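# Bring green bin to three-arm edge and place hook

## Task

Move the green bin, and no other bin, over the benches to the bench edge where three of the arms are mounted. Then set the hook down next to that bin, lying flat on the bench, with its handle sticking out past that same edge. At the end every bin must be upright, each bin's contents must still be inside it, and the benches must not have been shifted.

## Robot and tools

Robots. Four Kinova Gen3 arms (arm1 to arm4), each with seven joints and a right-handed five-finger hand, each with its own wrist camera. Feet (base_link) in the scene frame, metres: arm1 (-0.695, -0.630, 0.609), arm2 (0.226, -0.637, 0.590), arm3 (1.170, -0.620, 0.596); these three stand in a row near y = -0.63 and face roughly +y, so that row marks the destination edge. arm4 stands alone at (-0.701, 1.887, 0.638), facing roughly -y. A foot faces along its own +x. A hand reaches about 1.06 m from its joint1 axis.

Frames. One scene frame in metres, origin on the floor, +z up. The printed hand pose is the hand point, 0.045 m in front of the palm; its +z runs along the straight fingers, +y leaves the palm, +x crosses the palm away from the thumb. Printed hand positions can be off, more so at long reach. hand_target is where the hand would be at the joint targets currently held.

Tool move. Arguments: arm1, arm2, arm3, arm4 (a separate object per arm, each optional) and cameras. Inside an arm object:
- joints: a dictionary of absolute targets by name. joint1_rad to joint7_rad in radians; limits joint1, joint3, joint5, joint7 -6.283 to 6.283, joint2 -2.249 to 2.249, joint4 -2.579 to 2.579, joint6 -2.099 to 2.099. joint1 turns the arm about its foot (positive clockwise seen from above); joint2 is the shoulder (0 upright, positive leans forward); joint4 the elbow, joint6 the wrist (0 straight); joints 3, 5, 7 twist (joint7 rolls the hand, positive counter-clockwise viewed from behind it). Hand keys, unitless -1 to 1: hand_little, hand_ring, hand_middle, hand_index, hand_thumb_bend (+1 straight/open, -1 curled/closed), hand_thumb_turn (+1 beside palm, -1 opposite the fingers). hand_force_limit -1 to 1 sets the closing stop force, about 0 to 10 N (0 to 15 N for thumb motors). hand_speed -0.96 to 1 sets finger speed (full at +0.48 and above). Both start at 0 and -0.8. Use hand_speed -0.94 or lower for a soft grip.
- target: one list of seven numbers [x, y, z, qw, qx, qy, qz], an absolute hand pose in the scene frame (metres, unit quaternion). The hand travels in a straight line toward it from its hand_target. With target, joints may only carry the hand keys, else the call is refused.
- speed: top hand speed for target, 0.002 to 0.5 m/s (default 0.25); rotation capped at twice that in rad/s.
- min_time_s: 0.1 to 8 s, the shortest duration for that arm's joint motions.
All parts of an action start together; hand paths finish together, within 10 s. Paths do not avoid obstacles or other arms, and hands may lag, wander or overshoot speed, especially with a nearly straight arm. An omitted joint or arm can still be driving toward its old target. cameras: a list from arm1_cam_wrist, arm2_cam_wrist, arm3_cam_wrist, arm4_cam_wrist, room_a, room_b, or ["all"]; [] for none. A move with no arm parts returns the full state and all images. Images are 896x504.

Tool wait: seconds (0 to 10) and optional cameras; commands nothing new.
Tool zoom_image: camera plus region [x0, y0, x1, y1] in pixels, origin at top-left, at most 504 wide and tall; only cameras in the most recent images.
Tool show_instructions: no arguments; shows the reference pages.
Tool finished_scene: optional scene (only 1); ends the scene for good.

Results. The move line lists robots that got a motion; pictures gives image order. as last shown marks an uncommanded robot whose status reads not commanded. Status words: done (hand within 1 cm and 2 degrees; joints within tolerance), off_target (resting short, maybe still pushing), time_out (gave up, holds where it stopped), not_followed (a safety check withheld the motion), joint command not followed or pose unreachable (check active). hand_stopped_by gives six words for little, ring, middle, index, thumb_bend, thumb_turn: moving, target, force, stalled or fault. The *_load_n values are fingertip forces in N, positive when pushed open; a lost grip shows as loads near 0. Joint velocities are in rad/s; within noise means the arm is still. Joint torques and Flange force show contacts and held weight. MOTOR HOT warns of heating; OVER-TEMPERATURE FAULT means the arm sagged and stopped; resend keys marked limit_stop_at_motor_heat.

Gripping. A finger motor starts only when its target changes by 0.002 or more, and halts at its target or when load reaches hand_force_limit. To squeeze harder, raise the limit and send a more closed target. Thumb turned to -1 lets the hand wrap objects roughly 0.035 to 0.065 m thick; handles down to 0.025 m can be held. A wrist bracket on the little finger side can strike things.

Avoid. Never let two arms press together or close a hand on another arm's fingers; the safety check does not catch fingers. Do not drop, fling or knock anything off the work area or onto the floor, do not tip bins or spill their contents, and do not shove the benches. The arm pushes on after contact, so back off promptly. A joint torque over its limit (104.5 N m joints 1 to 4, 51.3 N m joints 5 to 7) or a 5 degree deviation stops that arm for 10 s; wrist motors give only about 23 N m, so heavy loads or hard contact make them yield. Long stretched poses and pushing into unreachable poses heat motors. A refused move or wait, or a stop during it, cancels later move, wait and finished_scene calls in the same reply. Loose objects may occasionally be nudged by outside pushes.

Each tool is called after "Emit:" as name([rows], argument=value, ...), one row to a line, values as JSON.

Reference images:

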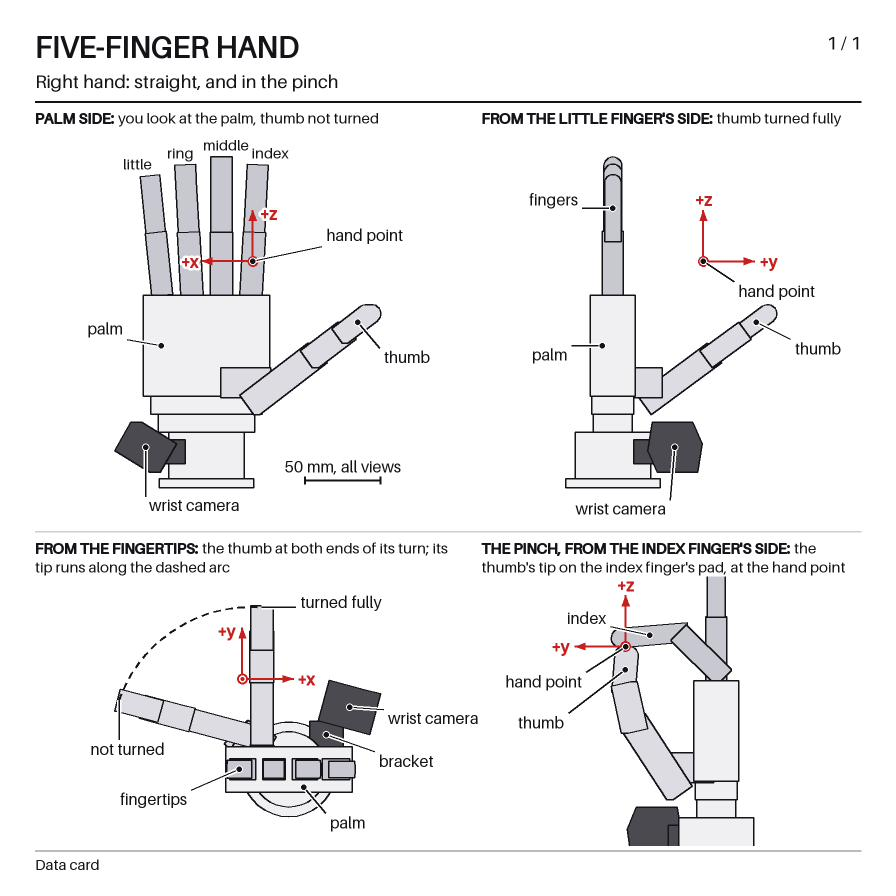

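## Session

Emit:
move()

Scene clock: 0.00 s.
Joint torques (N m): no reading
Flange force (N): no reading
Joint velocities: within noise
arm1.joint_positions: joint1_rad=+0.044 joint2_rad=-0.561 joint3_rad=-0.038 joint4_rad=+1.517 joint5_rad=-0.092 joint6_rad=+1.899 joint7_rad=-1.568 hand_little=+1.000 hand_ring=+1.000 hand_middle=+1.000 hand_index=+1.000 hand_thumb_turn=+1.000 hand_thumb_bend=+1.000 hand_force_limit=+0.000 hand_speed=-0.800
arm1.joint_status: not commanded
arm1.hand_stopped_by: target,target,target,target,target,target
arm1.little_load_n: 0.0
arm1.ring_load_n: 0.0
arm1.middle_load_n: 0.0
arm1.index_load_n: 0.0
arm1.thumb_bend_load_n: 0.0
arm1.thumb_turn_load_n: 0.0
arm1.hand: x=-0.7513 y=-0.4788 z=+1.1362 quat_wxyz=(-0.086, +0.688, -0.710, -0.121) (m; scene frame)
arm1.hand_target: x=-0.7513 y=-0.4788 z=+1.1362 quat_wxyz=(-0.086, +0.688, -0.710, -0.121) (m; scene frame)
arm1.hand_status: not commanded
arm2.joint_positions: joint1_rad=+0.691 joint2_rad=-0.263 joint3_rad=-0.035 joint4_rad=+1.535 joint5_rad=-0.019 joint6_rad=+1.945 joint7_rad=-2.244 hand_little=+1.000 hand_ring=+1.000 hand_middle=+1.000 hand_index=+1.000 hand_thumb_turn=+1.000 hand_thumb_bend=+1.000 hand_force_limit=+0.000 hand_speed=-0.800
arm2.joint_status: not commanded
arm2.hand_stopped_by: target,target,target,target,target,target
arm2.little_load_n: 0.0
arm2.ring_load_n: 0.0
arm2.middle_load_n: 0.0
arm2.index_load_n: 0.0
arm2.thumb_bend_load_n: 0.0
arm2.thumb_turn_load_n: 0.0
arm2.hand: x=+0.3401 y=-0.4372 z=+1.0473 quat_wxyz=(+0.031, +0.171, -0.985, +0.026) (m; scene frame)
arm2.hand_target: x=+0.3401 y=-0.4372 z=+1.0473 quat_wxyz=(+0.031, +0.171, -0.985, +0.026) (m; scene frame)
arm2.hand_status: not commanded
arm3.joint_positions: joint1_rad=-0.604 joint2_rad=-0.441 joint3_rad=-0.039 joint4_rad=+1.644 joint5_rad=-0.094 joint6_rad=+2.056 joint7_rad=-1.856 hand_little=+1.000 hand_ring=+1.000 hand_middle=+1.000 hand_index=+1.000 hand_thumb_turn=+1.000 hand_thumb_bend=+1.000 hand_force_limit=+0.000 hand_speed=-0.800
arm3.joint_status: not commanded
arm3.hand_stopped_by: target,target,target,target,target,target
arm3.little_load_n: 0.0
arm3.ring_load_n: 0.0
arm3.middle_load_n: 0.0
arm3.index_load_n: 0.0
arm3.thumb_bend_load_n: 0.0
arm3.thumb_turn_load_n: 0.0
arm3.hand: x=+1.0516 y=-0.5620 z=+1.0535 quat_wxyz=(+0.050, +0.839, -0.540, +0.045) (m; scene frame)
arm3.hand_target: x=+1.0516 y=-0.5620 z=+1.0535 quat_wxyz=(+0.050, +0.839, -0.540, +0.045) (m; scene frame)
arm3.hand_status: not commanded
arm4.joint_positions: joint1_rad=-0.261 joint2_rad=-0.587 joint3_rad=-0.149 joint4_rad=+1.434 joint5_rad=-0.073 joint6_rad=+1.940 joint7_rad=-1.612 hand_little=+1.000 hand_ring=+1.000 hand_middle=+1.000 hand_index=+1.000 hand_thumb_turn=+1.000 hand_thumb_bend=+1.000 hand_force_limit=+0.000 hand_speed=-0.800
arm4.joint_status: not commanded
arm4.hand_stopped_by: target,target,target,target,target,target
arm4.little_load_n: 0.0
arm4.ring_load_n: 0.0
arm4.middle_load_n: 0.0
arm4.index_load_n: 0.0
arm4.thumb_bend_load_n: 0.0
arm4.thumb_turn_load_n: 0.5
arm4.hand: x=-0.5657 y=+1.7983 z=+1.1879 quat_wxyz=(-0.147, -0.495, -0.852, +0.089) (m; scene frame)
arm4.hand_target: x=-0.5657 y=+1.7983 z=+1.1879 quat_wxyz=(-0.147, -0.495, -0.852, +0.089) (m; scene frame)
arm4.hand_status: not commanded
pictures: arm1_cam_wrist, arm2_cam_wrist, arm3_cam_wrist, arm4_cam_wrist, room_a, room_b

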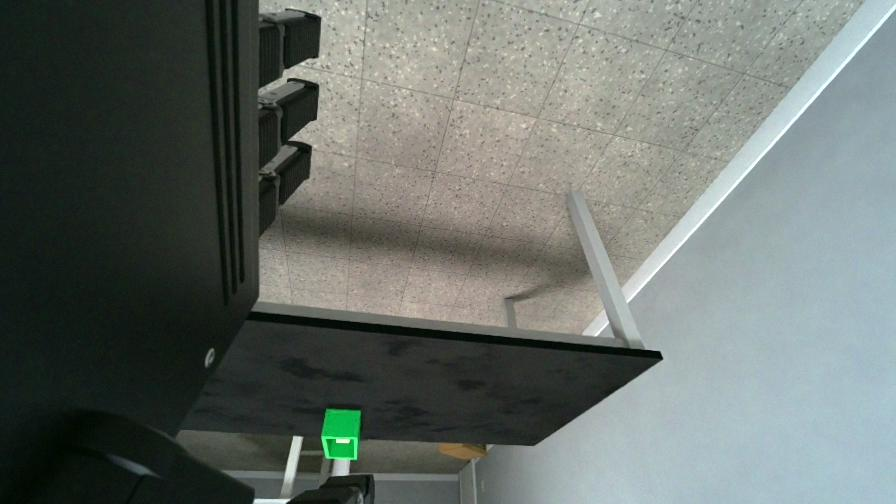

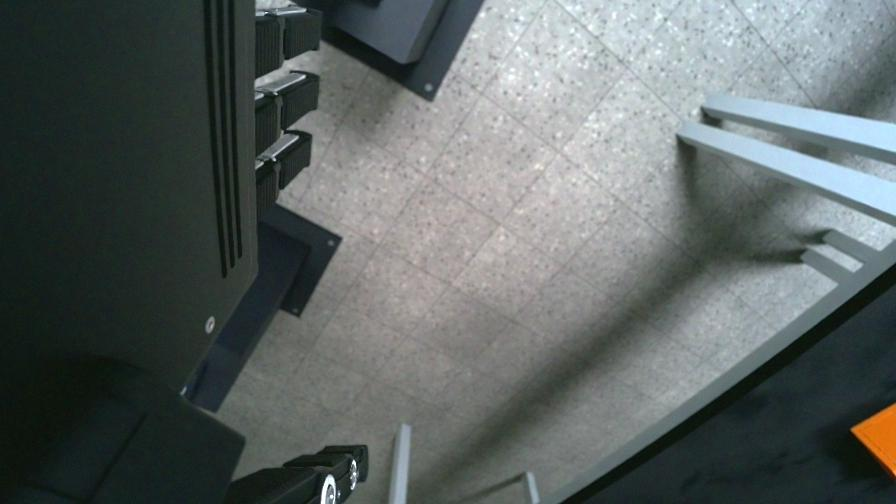

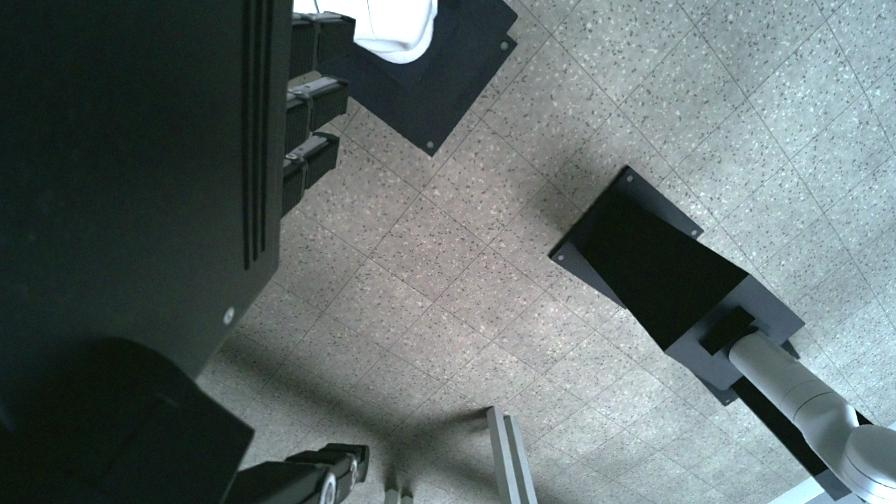

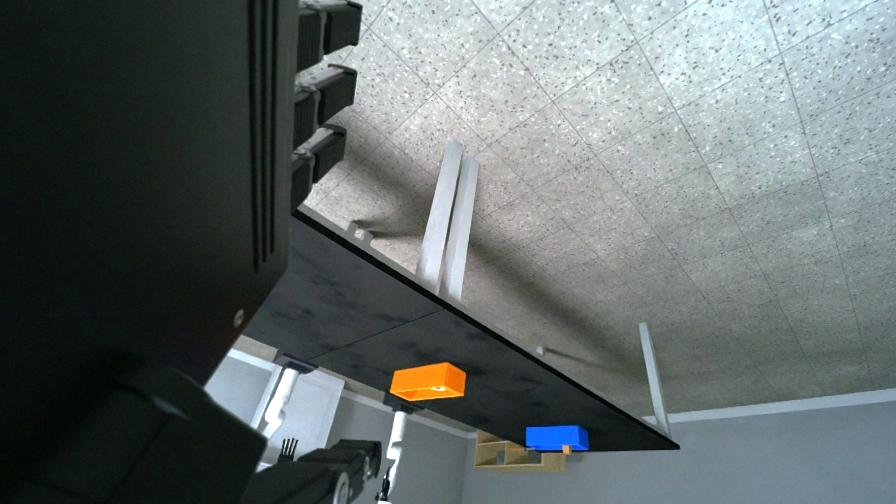

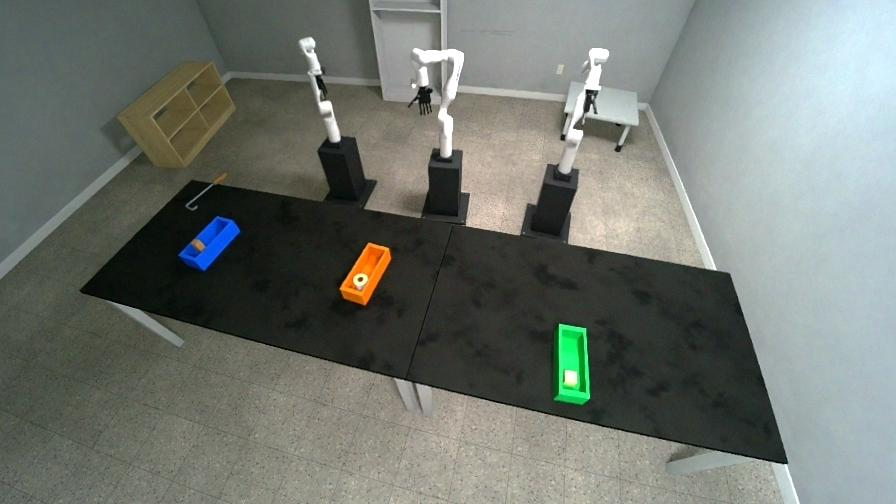

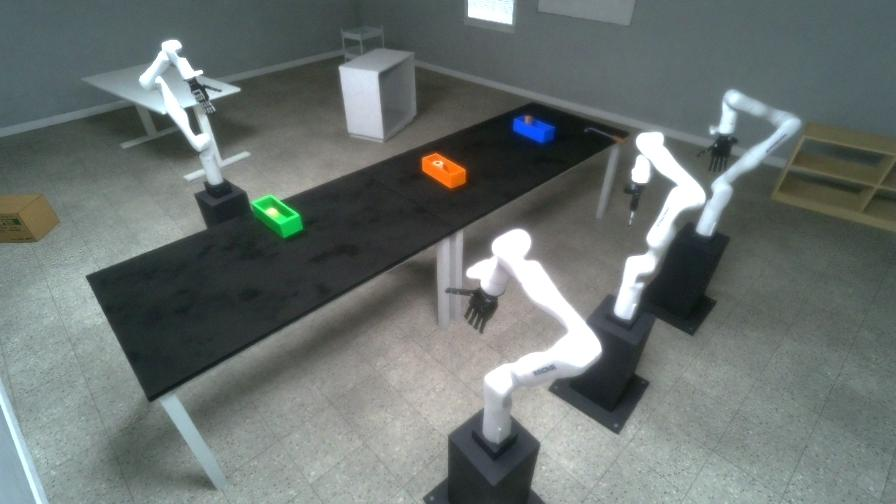

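Emit:
zoom_image(camera="room_a", region=[80, 150, 300, 290])

Emit:
zoom_image(camera="room_a", region=[500, 240, 800, 480])

Emit:
zoom_image(camera="room_b", region=[400, 90, 660, 230])

Emit:
zoom_image(camera="room_b", region=[80, 140, 480, 420])

Scaled by 2.291.

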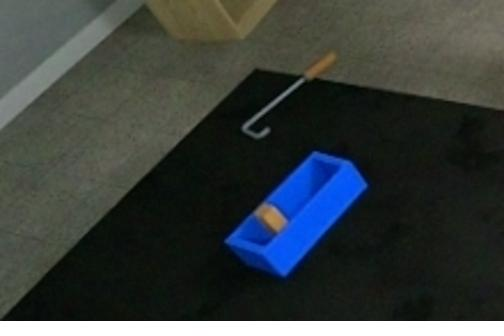

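Scaled by 1.680.

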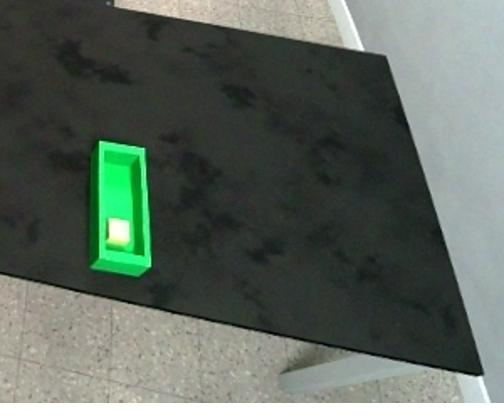

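Scaled by 1.938.

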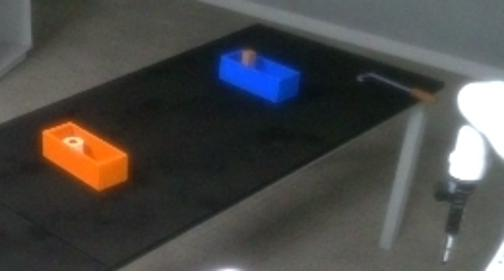

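Scaled by 1.260.

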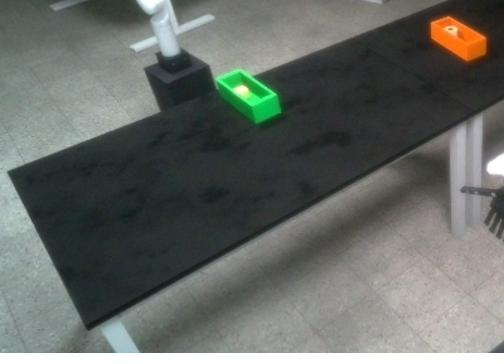

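Emit:
move(arm1={"joints": {"joint1_rad": 0.0, "joint2_rad": 0.3, "joint3_rad": 0, "joint4_rad": 1.2, "joint5_rad": 0, "joint6_rad": 1.2, "joint7_rad": -1.57}, "min_time_s": 4}, arm2={"joints": {"joint1_rad": 0.1, "joint2_rad": 0.3, "joint3_rad": 0, "joint4_rad": 1.2, "joint5_rad": 0, "joint6_rad": 1.2, "joint7_rad": -1.57}, "min_time_s": 4}, arm3={"joints": {"joint1_rad": 0.33, "joint2_rad": 0.3, "joint3_rad": 0, "joint4_rad": 1.2, "joint5_rad": 0, "joint6_rad": 1.2, "joint7_rad": -1.57}, "min_time_s": 4}, arm4={"joints": {"joint1_rad": 0.0, "joint2_rad": 0.3, "joint3_rad": 0, "joint4_rad": 1.2, "joint5_rad": 0, "joint6_rad": 1.2, "joint7_rad": -1.57}, "min_time_s": 4}, cameras=["all"])

Scene clock: 8.47 s.
Joint torques (N m): arm1=[-0.77 -15.27 -0.62 -9.97 -0.32 -1.06 0.3] | arm2=[-0.03 -14.87 -0.84 -9.65 -0.24 -1.27 0.03] | arm3=[0.24 -16.33 1.77 -10.41 0.23 -1.44 0.37] | arm4=[-0.54 -15.83 -0.43 -9.51 -0.19 -1.06 0.18]
Flange force (N): arm1=[2.5 -0.6 2.5] | arm2=[1.6 0.3 -0.1] | arm3=[1.5 1.6 2.9] | arm4=[-0.5 -0.5 1.9]
move: arm1 done; arm2 done; arm3 done; arm4 done
Joint velocities: within noise
arm1.joint_positions: joint1_rad=+0.000 joint2_rad=+0.300 joint3_rad=+0.000 joint4_rad=+1.200 joint5_rad=+0.000 joint6_rad=+1.200 joint7_rad=-1.570 hand_little=+1.000 hand_ring=+1.000 hand_middle=+1.000 hand_index=+1.000 hand_thumb_turn=+1.000 hand_thumb_bend=+1.000 hand_force_limit=+0.000 hand_speed=-0.800
arm1.joint_status: all done
arm1.hand_stopped_by: target,target,target,target,target,target
arm1.little_load_n: 0.0
arm1.ring_load_n: 0.0
arm1.middle_load_n: 0.0
arm1.index_load_n: 0.0
arm1.thumb_bend_load_n: 0.0
arm1.thumb_turn_load_n: 0.0
arm1.hand: x=-0.6890 y=-0.0281 z=+1.0435 quat_wxyz=(-0.162, +0.666, -0.712, -0.151)
arm1.hand_target: x=-0.6890 y=-0.0280 z=+1.0435 quat_wxyz=(-0.162, +0.666, -0.712, -0.151)
arm1.hand_status: not commanded
arm2.joint_positions: joint1_rad=+0.100 joint2_rad=+0.300 joint3_rad=+0.000 joint4_rad=+1.200 joint5_rad=+0.000 joint6_rad=+1.200 joint7_rad=-1.570 hand_little=+1.000 hand_ring=+1.000 hand_middle=+1.000 hand_index=+1.000 hand_thumb_turn=+1.000 hand_thumb_bend=+1.000 hand_force_limit=+0.000 hand_speed=-0.800
arm2.joint_status: all done
arm2.hand_stopped_by: target,target,target,target,target,target
arm2.little_load_n: 0.0
arm2.ring_load_n: 0.0
arm2.middle_load_n: 0.0
arm2.index_load_n: 0.0
arm2.thumb_bend_load_n: 0.0
arm2.thumb_turn_load_n: 0.0
arm2.hand: x=+0.1949 y=-0.0324 z=+1.0198 quat_wxyz=(-0.153, +0.689, -0.691, -0.155)
arm2.hand_target: x=+0.1949 y=-0.0324 z=+1.0198 quat_wxyz=(-0.153, +0.689, -0.691, -0.155)
arm2.hand_status: not commanded
arm3.joint_positions: joint1_rad=+0.330 joint2_rad=+0.300 joint3_rad=+0.000 joint4_rad=+1.200 joint5_rad=+0.000 joint6_rad=+1.200 joint7_rad=-1.570 hand_little=+1.000 hand_ring=+1.000 hand_middle=+1.000 hand_index=+1.000 hand_thumb_turn=+1.000 hand_thumb_bend=+1.000 hand_force_limit=+0.000 hand_speed=-0.800
arm3.joint_status: all done
arm3.hand_stopped_by: target,target,target,target,target,target
arm3.little_load_n: 0.0
arm3.ring_load_n: 0.0
arm3.middle_load_n: 0.0
arm3.index_load_n: 0.0
arm3.thumb_bend_load_n: 0.0
arm3.thumb_turn_load_n: 0.0
arm3.hand: x=+1.3119 y=-0.0332 z=+1.0282 quat_wxyz=(-0.177, +0.581, -0.784, -0.131)
arm3.hand_target: x=+1.3119 y=-0.0332 z=+1.0282 quat_wxyz=(-0.177, +0.581, -0.784, -0.131)
arm3.hand_status: not commanded
arm4.joint_positions: joint1_rad=+0.000 joint2_rad=+0.300 joint3_rad=+0.000 joint4_rad=+1.200 joint5_rad=+0.000 joint6_rad=+1.200 joint7_rad=-1.570 hand_little=+1.000 hand_ring=+1.000 hand_middle=+1.000 hand_index=+1.000 hand_thumb_turn=+1.000 hand_thumb_bend=+1.000 hand_force_limit=+0.000 hand_speed=-0.800
arm4.joint_status: all done
arm4.hand_stopped_by: target,target,target,target,target,target
arm4.little_load_n: 0.0
arm4.ring_load_n: 0.0
arm4.middle_load_n: 0.0
arm4.index_load_n: 0.0
arm4.thumb_bend_load_n: 0.0
arm4.thumb_turn_load_n: 0.0
arm4.hand: x=-0.5941 y=+1.2903 z=+1.0665 quat_wxyz=(-0.164, -0.647, -0.731, +0.142)
arm4.hand_target: x=-0.5941 y=+1.2902 z=+1.0665 quat_wxyz=(-0.164, -0.647, -0.731, +0.142)
arm4.hand_status: not commanded
pictures: arm1_cam_wrist, arm2_cam_wrist, arm3_cam_wrist, arm4_cam_wrist, room_a, room_b

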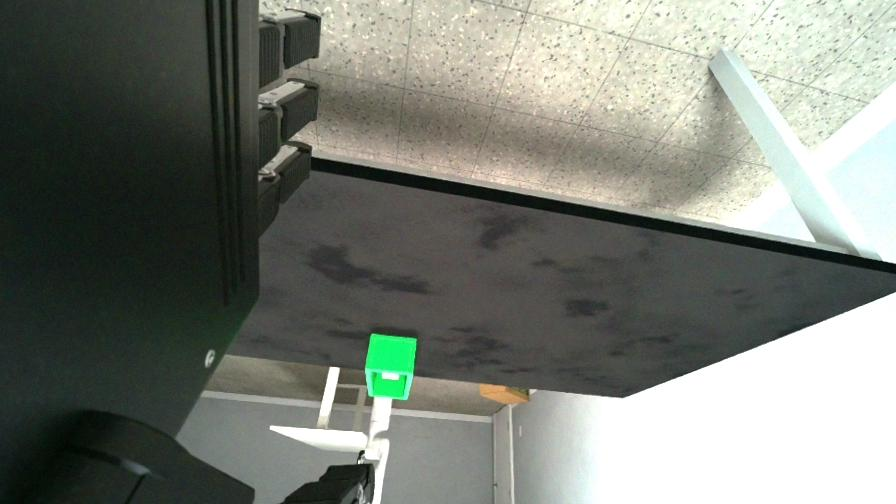

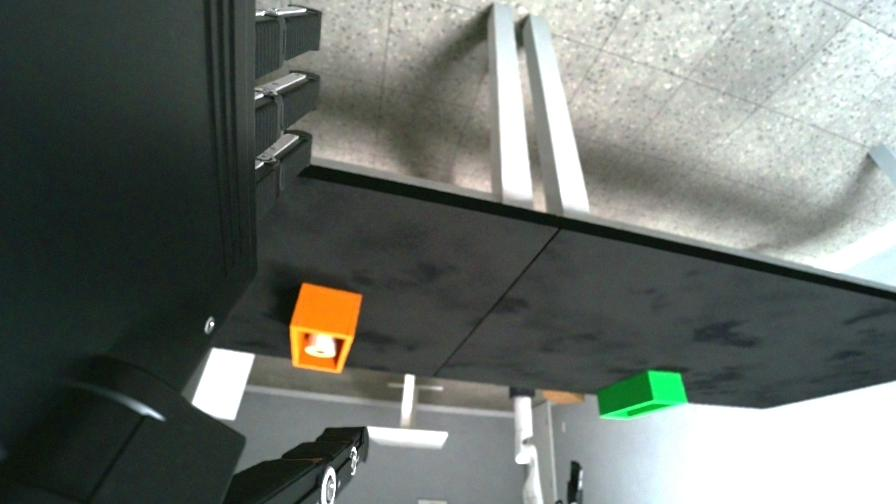

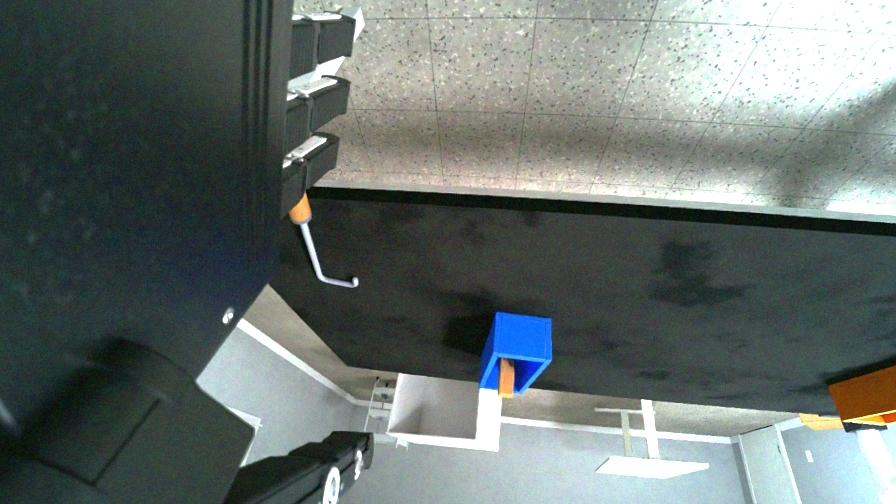

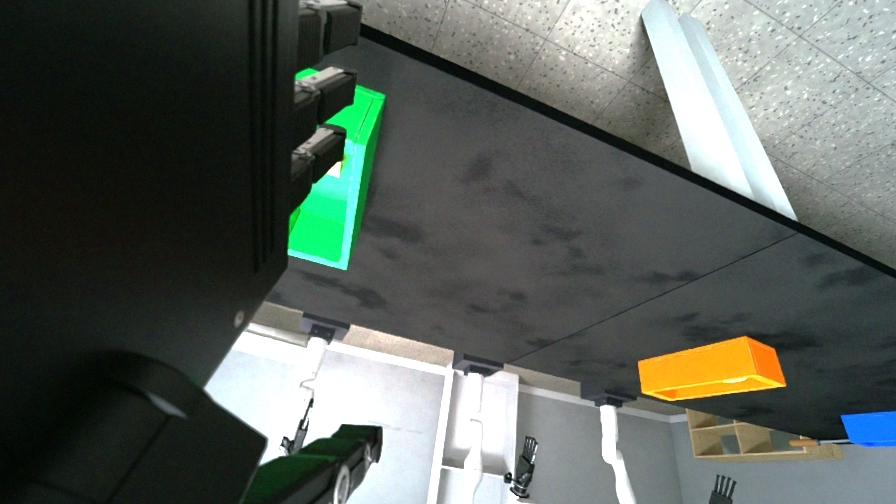

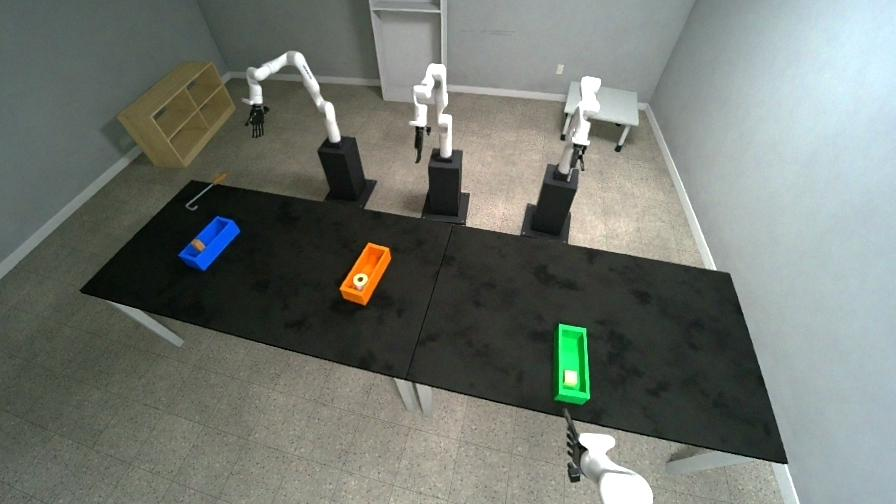

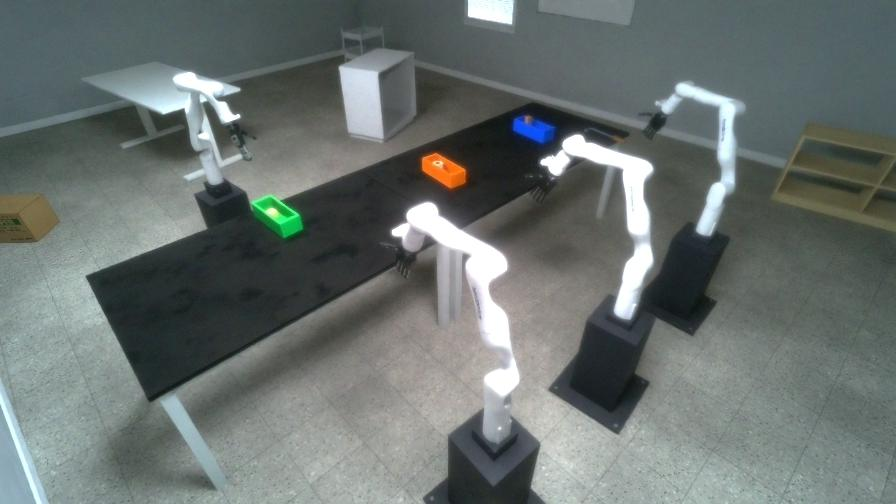

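Emit:
move(arm3={"joints": {"joint1_rad": 0.42, "joint2_rad": 0.6, "joint4_rad": 1.0, "joint6_rad": 1.3}, "min_time_s": 3}, arm4={"joints": {"joint1_rad": 0.25}, "min_time_s": 3}, cameras=["arm3_cam_wrist", "arm4_cam_wrist", "arm1_cam_wrist"])

Emit:
zoom_image(camera="arm3_cam_wrist", region=[250, 150, 550, 450])

Emit:
zoom_image(camera="arm4_cam_wrist", region=[250, 0, 650, 350])

Emit:
zoom_image(camera="arm1_cam_wrist", region=[300, 150, 650, 420])

Scene clock: 16.77 s.
Joint torques (N m): arm1=[-0.6 -15.39 -0.62 -9.96 -0.38 -1.07 0.3] | arm2=[-0.02 -14.94 -0.72 -9.69 -0.28 -1.26 0.08] | arm3=[0.27 -21.14 1.91 -10.02 0.23 -1.02 0.35] | arm4=[-0.52 -15.86 -0.4 -9.55 -0.19 -1.06 0.16]
Flange force (N): arm1=[2.2 -0.2 2.5] | arm2=[1.6 0.5 0.1] | arm3=[1.6 1.0 2.9] | arm4=[-0.3 -0.6 2.0]
move: arm3 done; arm4 done
Joint velocities: within noise
arm1, arm2: as last shown
arm1.hand: x=-0.6890 y=-0.0280 z=+1.0435 quat_wxyz=(-0.162, +0.666, -0.712, -0.151)
arm3.joint_positions: joint1_rad=+0.420 joint2_rad=+0.600 joint3_rad=+0.000 joint4_rad=+1.000 joint5_rad=+0.000 joint6_rad=+1.300 joint7_rad=-1.570 hand_little=+1.000 hand_ring=+1.000 hand_middle=+1.000 hand_index=+1.000 hand_thumb_turn=+1.000 hand_thumb_bend=+1.000 hand_force_limit=+0.000 hand_speed=-0.800
arm3.joint_status: all done
arm3.hand_stopped_by: target,target,target,target,target,target
arm3.little_load_n: 0.0
arm3.ring_load_n: 0.0
arm3.middle_load_n: 0.0
arm3.index_load_n: 0.0
arm3.thumb_bend_load_n: -0.5
arm3.thumb_turn_load_n: 0.0
arm3.hand: x=+1.3850 y=+0.0031 z=+0.9149 quat_wxyz=(-0.101, +0.555, -0.823, -0.068)
arm3.hand_target: x=+1.3850 y=+0.0031 z=+0.9149 quat_wxyz=(-0.101, +0.555, -0.823, -0.068)
arm3.hand_status: not commanded
arm4.joint_positions: joint1_rad=+0.250 joint2_rad=+0.300 joint3_rad=+0.000 joint4_rad=+1.200 joint5_rad=+0.000 joint6_rad=+1.200 joint7_rad=-1.570 hand_little=+1.000 hand_ring=+1.000 hand_middle=+1.000 hand_index=+1.000 hand_thumb_turn=+1.000 hand_thumb_bend=+1.000 hand_force_limit=+0.000 hand_speed=-0.800
arm4.joint_status: all done
arm4.hand_stopped_by: target,target,target,target,target,target
arm4.little_load_n: 0.0
arm4.ring_load_n: 0.0
arm4.middle_load_n: 0.0
arm4.index_load_n: 0.0
arm4.thumb_bend_load_n: 0.0
arm4.thumb_turn_load_n: 0.0
arm4.hand: x=-0.7445 y=+1.2818 z=+1.0658 quat_wxyz=(-0.144, -0.733, -0.645, +0.161)
arm4.hand_target: x=-0.7445 y=+1.2818 z=+1.0658 quat_wxyz=(-0.144, -0.733, -0.645, +0.161)
arm4.hand_status: not commanded
pictures: arm1_cam_wrist, arm3_cam_wrist, arm4_cam_wrist

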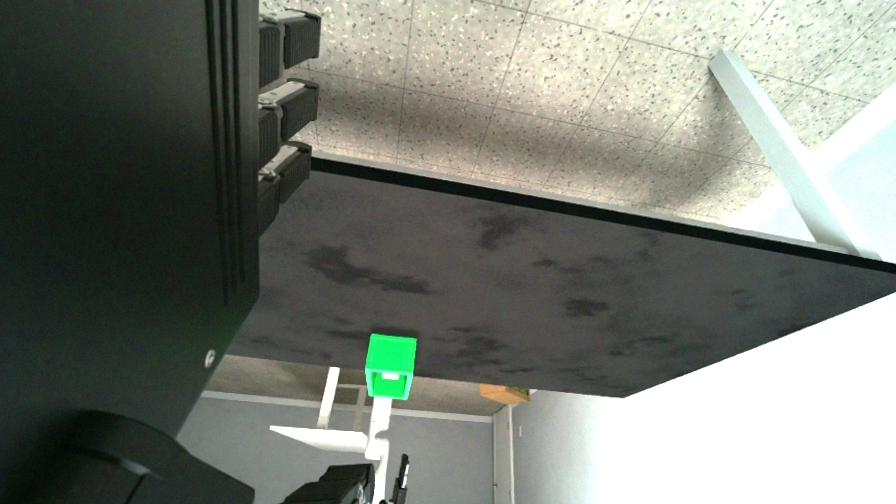

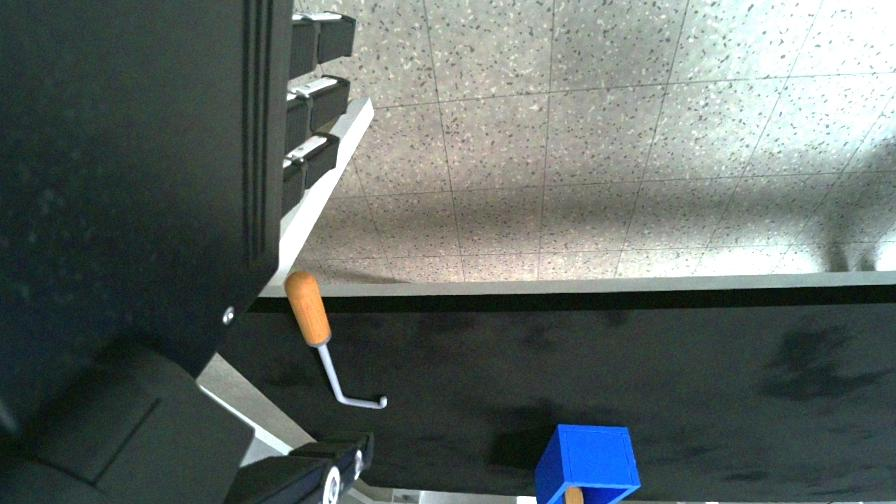

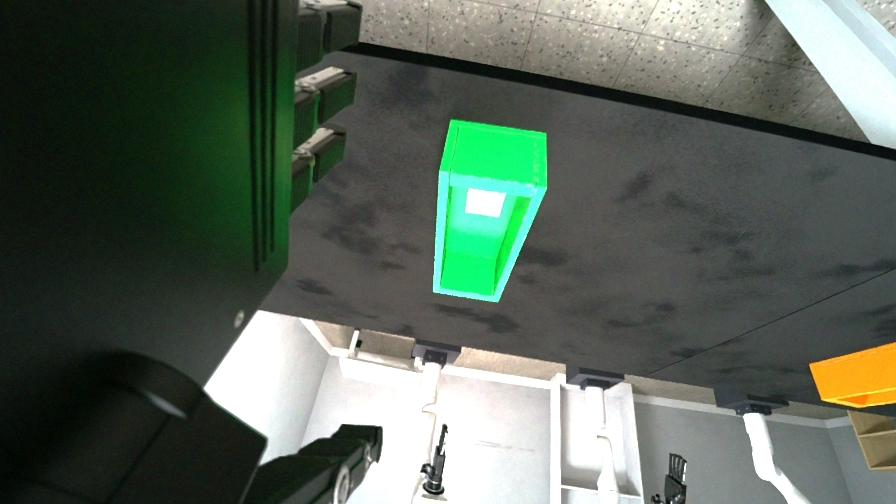

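Scaled by 1.680.

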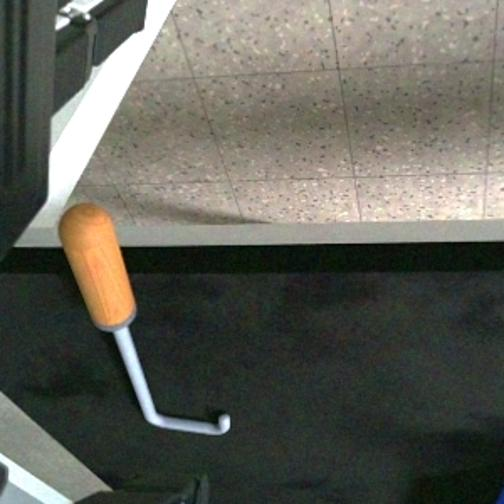

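Scaled by 1.260.

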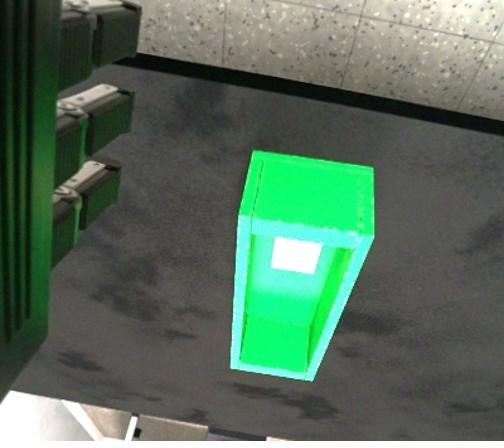

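Scaled by 1.440.

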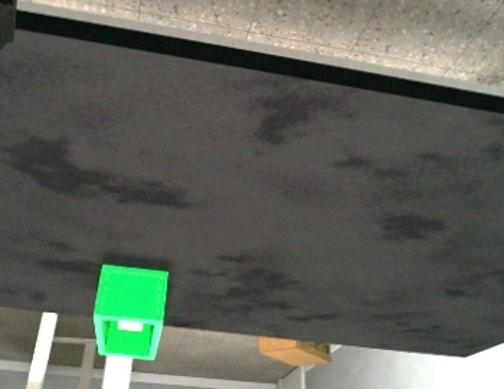

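Emit:
move(arm3={"joints": {"joint1_rad": 0.60, "joint2_rad": 0.2, "joint4_rad": 1.7, "joint6_rad": -0.3, "joint7_rad": 1.57, "hand_thumb_turn": -1, "hand_speed": -0.4}, "min_time_s": 4}, arm4={"joints": {"joint1_rad": 0.109, "joint2_rad": 0.3, "joint4_rad": 2.13, "joint6_rad": -0.6, "joint7_rad": -3.14, "hand_little": -1, "hand_ring": -1, "hand_middle": -1, "hand_index": -1, "hand_speed": -0.4}, "min_time_s": 4}, cameras=["arm3_cam_wrist", "arm4_cam_wrist"])

Emit:
move(arm3={"joints": {"joint1_rad": 0.616, "joint2_rad": 1.073, "joint4_rad": 1.684, "joint6_rad": -1.327, "joint7_rad": 1.57}, "min_time_s": 4}, arm4={"joints": {"joint2_rad": 0.955, "joint4_rad": 2.13, "joint6_rad": -1.30}, "min_time_s": 4}, cameras=["arm3_cam_wrist", "arm4_cam_wrist", "room_a", "room_b"])

Scene clock: 31.07 s.
Joint torques (N m): arm1=[-0.64 -15.25 -0.67 -9.99 -0.43 -1.04 0.27] | arm2=[0.03 -14.92 -0.78 -9.65 -0.29 -1.24 0.03] | arm3=[0.28 -15.38 1.74 -11.41 0.26 -2.82 0.46] | arm4=[-0.54 -14.34 -0.39 -8 -0.1 -2.35 0.22]
Flange force (N): arm1=[2.8 -0.3 2.5] | arm2=[1.5 0.5 0.0] | arm3=[-3.3 5.2 0.0] | arm4=[-2.7 -2.9 1.6]
move: arm3 done; arm4 done
Joint velocities: within noise
arm1, arm2: as last shown
arm1.middle_load_n: -0.5
arm3.joint_positions: joint1_rad=+0.600 joint2_rad=+0.200 joint3_rad=+0.000 joint4_rad=+1.700 joint5_rad=+0.000 joint6_rad=-0.300 joint7_rad=+1.570 hand_little=+1.000 hand_ring=+1.000 hand_middle=+1.000 hand_index=+1.000 hand_thumb_turn=-1.000 hand_thumb_bend=+1.000 hand_force_limit=+0.000 hand_speed=-0.400
arm3.joint_status: all done
arm3.hand_stopped_by: target,target,target,target,target,target
arm3.little_load_n: 0.0
arm3.ring_load_n: 0.0
arm3.middle_load_n: 0.0
arm3.index_load_n: 0.0
arm3.thumb_bend_load_n: 0.0
arm3.thumb_turn_load_n: 0.0
arm3.hand: x=+1.6180 y=-0.0739 z=+1.1525 quat_wxyz=(-0.336, +0.628, +0.345, +0.611)
arm3.hand_target: x=+1.6180 y=-0.0739 z=+1.1526 quat_wxyz=(-0.336, +0.628, +0.345, +0.611)
arm3.hand_status: not commanded
arm4.joint_positions: joint1_rad=+0.109 joint2_rad=+0.300 joint3_rad=+0.000 joint4_rad=+2.130 joint5_rad=+0.000 joint6_rad=-0.600 joint7_rad=-3.140 hand_little=-1.000 hand_ring=-1.000 hand_middle=-1.000 hand_index=-1.000 hand_thumb_turn=+1.000 hand_thumb_bend=+1.000 hand_force_limit=+0.000 hand_speed=-0.400
arm4.joint_status: all done
arm4.hand_stopped_by: target,target,target,target,target,target
arm4.little_load_n: 0.0
arm4.ring_load_n: 0.0
arm4.middle_load_n: 0.0
arm4.index_load_n: 0.0
arm4.thumb_bend_load_n: 0.0
arm4.thumb_turn_load_n: 0.0
arm4.hand: x=-0.7496 y=+1.2277 z=+1.0589 quat_wxyz=(-0.608, -0.794, -0.005, -0.005)
arm4.hand_target: x=-0.7496 y=+1.2277 z=+1.0589 quat_wxyz=(-0.608, -0.794, -0.005, -0.005)
arm4.hand_status: not commanded

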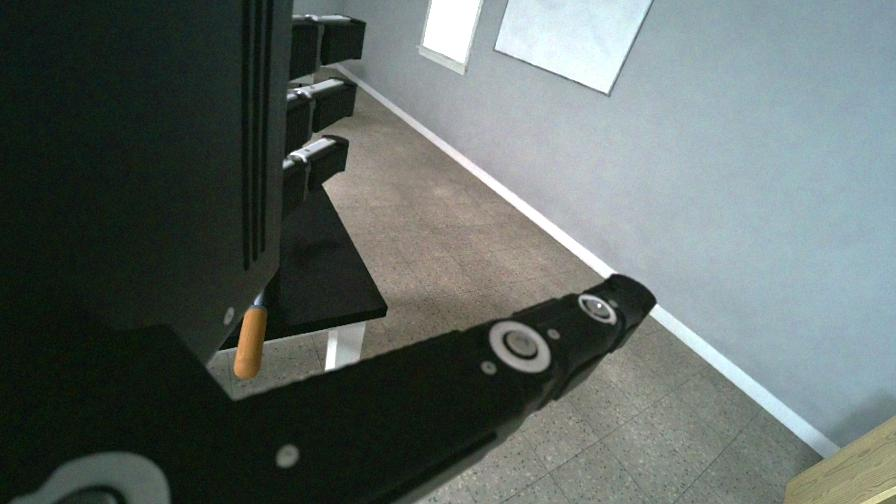

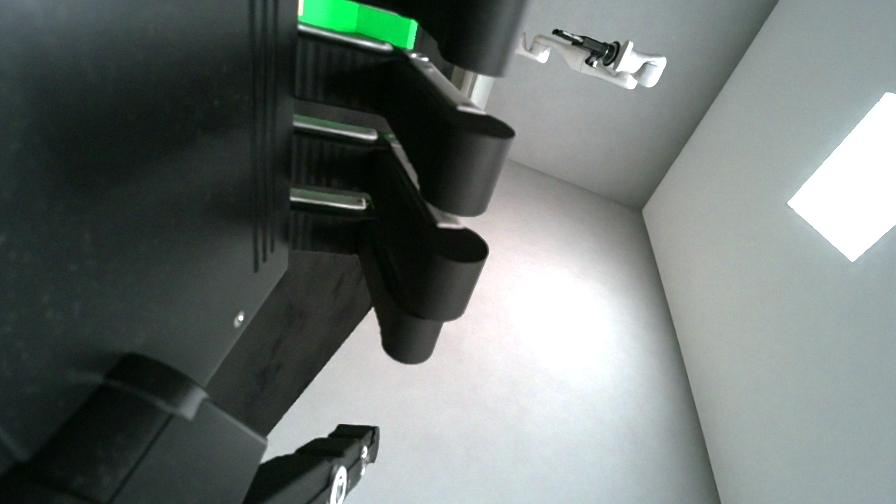

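Scene clock: 35.47 s.
Joint torques (N m): arm1=[-0.65 -15.3 -0.63 -10.04 -0.41 -1.03 0.35] | arm2=[0.06 -14.95 -0.82 -9.7 -0.29 -1.22 0.06] | arm3=[0.18 -23.95 2.11 -6.96 0.31 -2.84 0.41] | arm4=[-0.57 -19.27 -0.13 -3.31 -0.13 -2.34 0.26]
Flange force (N): arm1=[2.9 -0.1 2.6] | arm2=[1.7 0.6 0.2] | arm3=[-2.2 -1.6 -3.1] | arm4=[-2.0 -3.2 -1.0]
move: arm3 done; arm4 done
Joint velocities: within noise
arm1, arm2: as last shown
arm1.middle_load_n: 0.0
arm3.joint_positions: joint1_rad=+0.616 joint2_rad=+1.073 joint3_rad=+0.000 joint4_rad=+1.684 joint5_rad=+0.000 joint6_rad=-1.327 joint7_rad=+1.570 hand_little=+1.000 hand_ring=+1.000 hand_middle=+1.000 hand_index=+1.000 hand_thumb_turn=-1.000 hand_thumb_bend=+1.000 hand_force_limit=+0.000 hand_speed=-0.400
arm3.joint_status: all done
arm3.hand_stopped_by: target,target,target,target,target,target
arm3.little_load_n: 0.0
arm3.ring_load_n: 0.0
arm3.middle_load_n: 0.0
arm3.index_load_n: 0.0
arm3.thumb_bend_load_n: 0.0
arm3.thumb_turn_load_n: 0.5
arm3.hand: x=+1.6866 y=+0.0104 z=+0.8064 quat_wxyz=(-0.359, +0.577, +0.310, +0.665)
arm3.hand_target: x=+1.6866 y=+0.0104 z=+0.8064 quat_wxyz=(-0.359, +0.577, +0.310, +0.665)
arm3.hand_status: not commanded
arm4.joint_positions: joint1_rad=+0.109 joint2_rad=+0.955 joint3_rad=+0.000 joint4_rad=+2.130 joint5_rad=+0.000 joint6_rad=-1.300 joint7_rad=-3.140 hand_little=-1.000 hand_ring=-1.000 hand_middle=-1.000 hand_index=-1.000 hand_thumb_turn=+1.000 hand_thumb_bend=+1.000 hand_force_limit=+0.000 hand_speed=-0.400
arm4.joint_status: all done
arm4.hand_stopped_by: target,target,target,target,target,target
arm4.little_load_n: 0.0
arm4.ring_load_n: 0.0
arm4.middle_load_n: 0.0
arm4.index_load_n: 0.0
arm4.thumb_bend_load_n: 0.0
arm4.thumb_turn_load_n: 0.0
arm4.hand: x=-0.7481 y=+1.1966 z=+0.8387 quat_wxyz=(-0.625, -0.780, -0.005, -0.006)
arm4.hand_target: x=-0.7481 y=+1.1966 z=+0.8387 quat_wxyz=(-0.625, -0.780, -0.005, -0.006)
arm4.hand_status: not commanded

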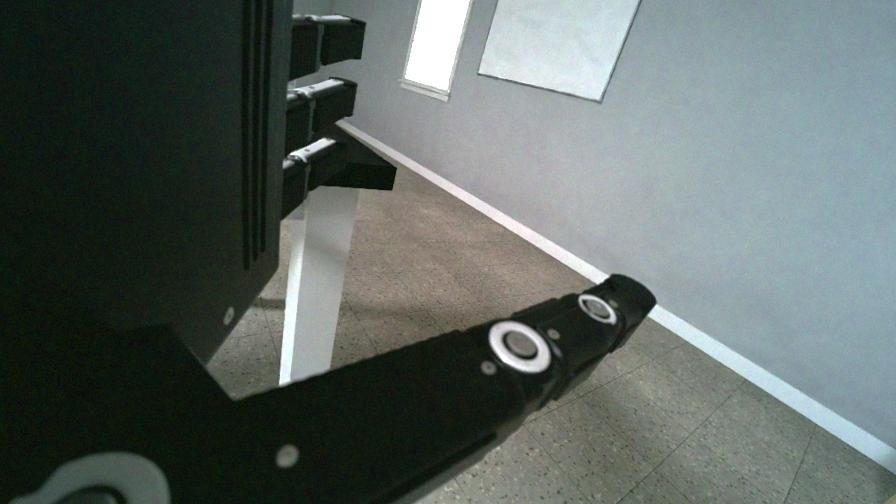

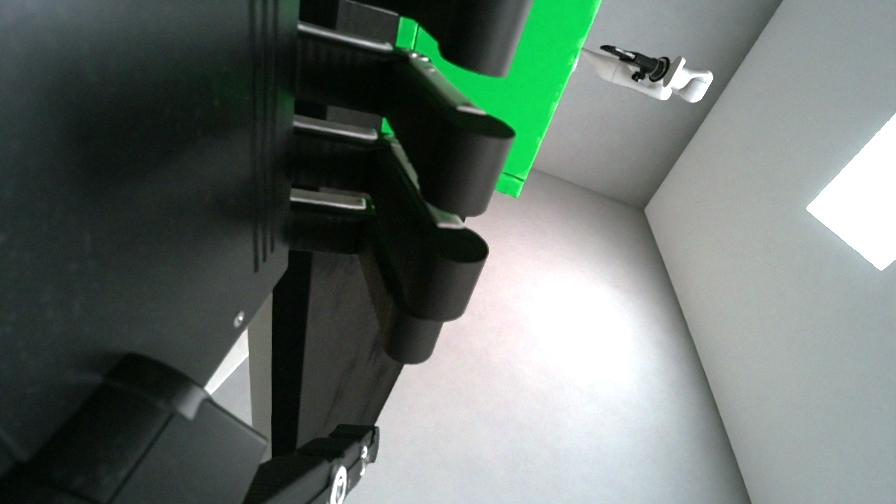

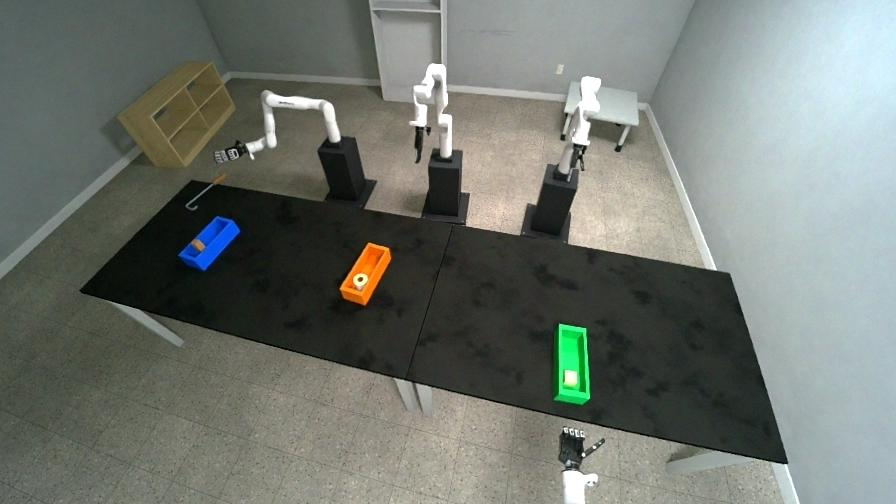

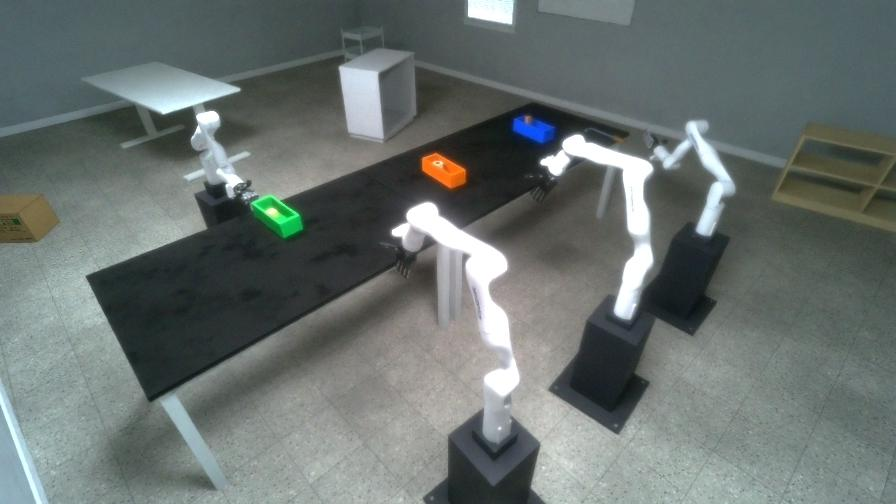

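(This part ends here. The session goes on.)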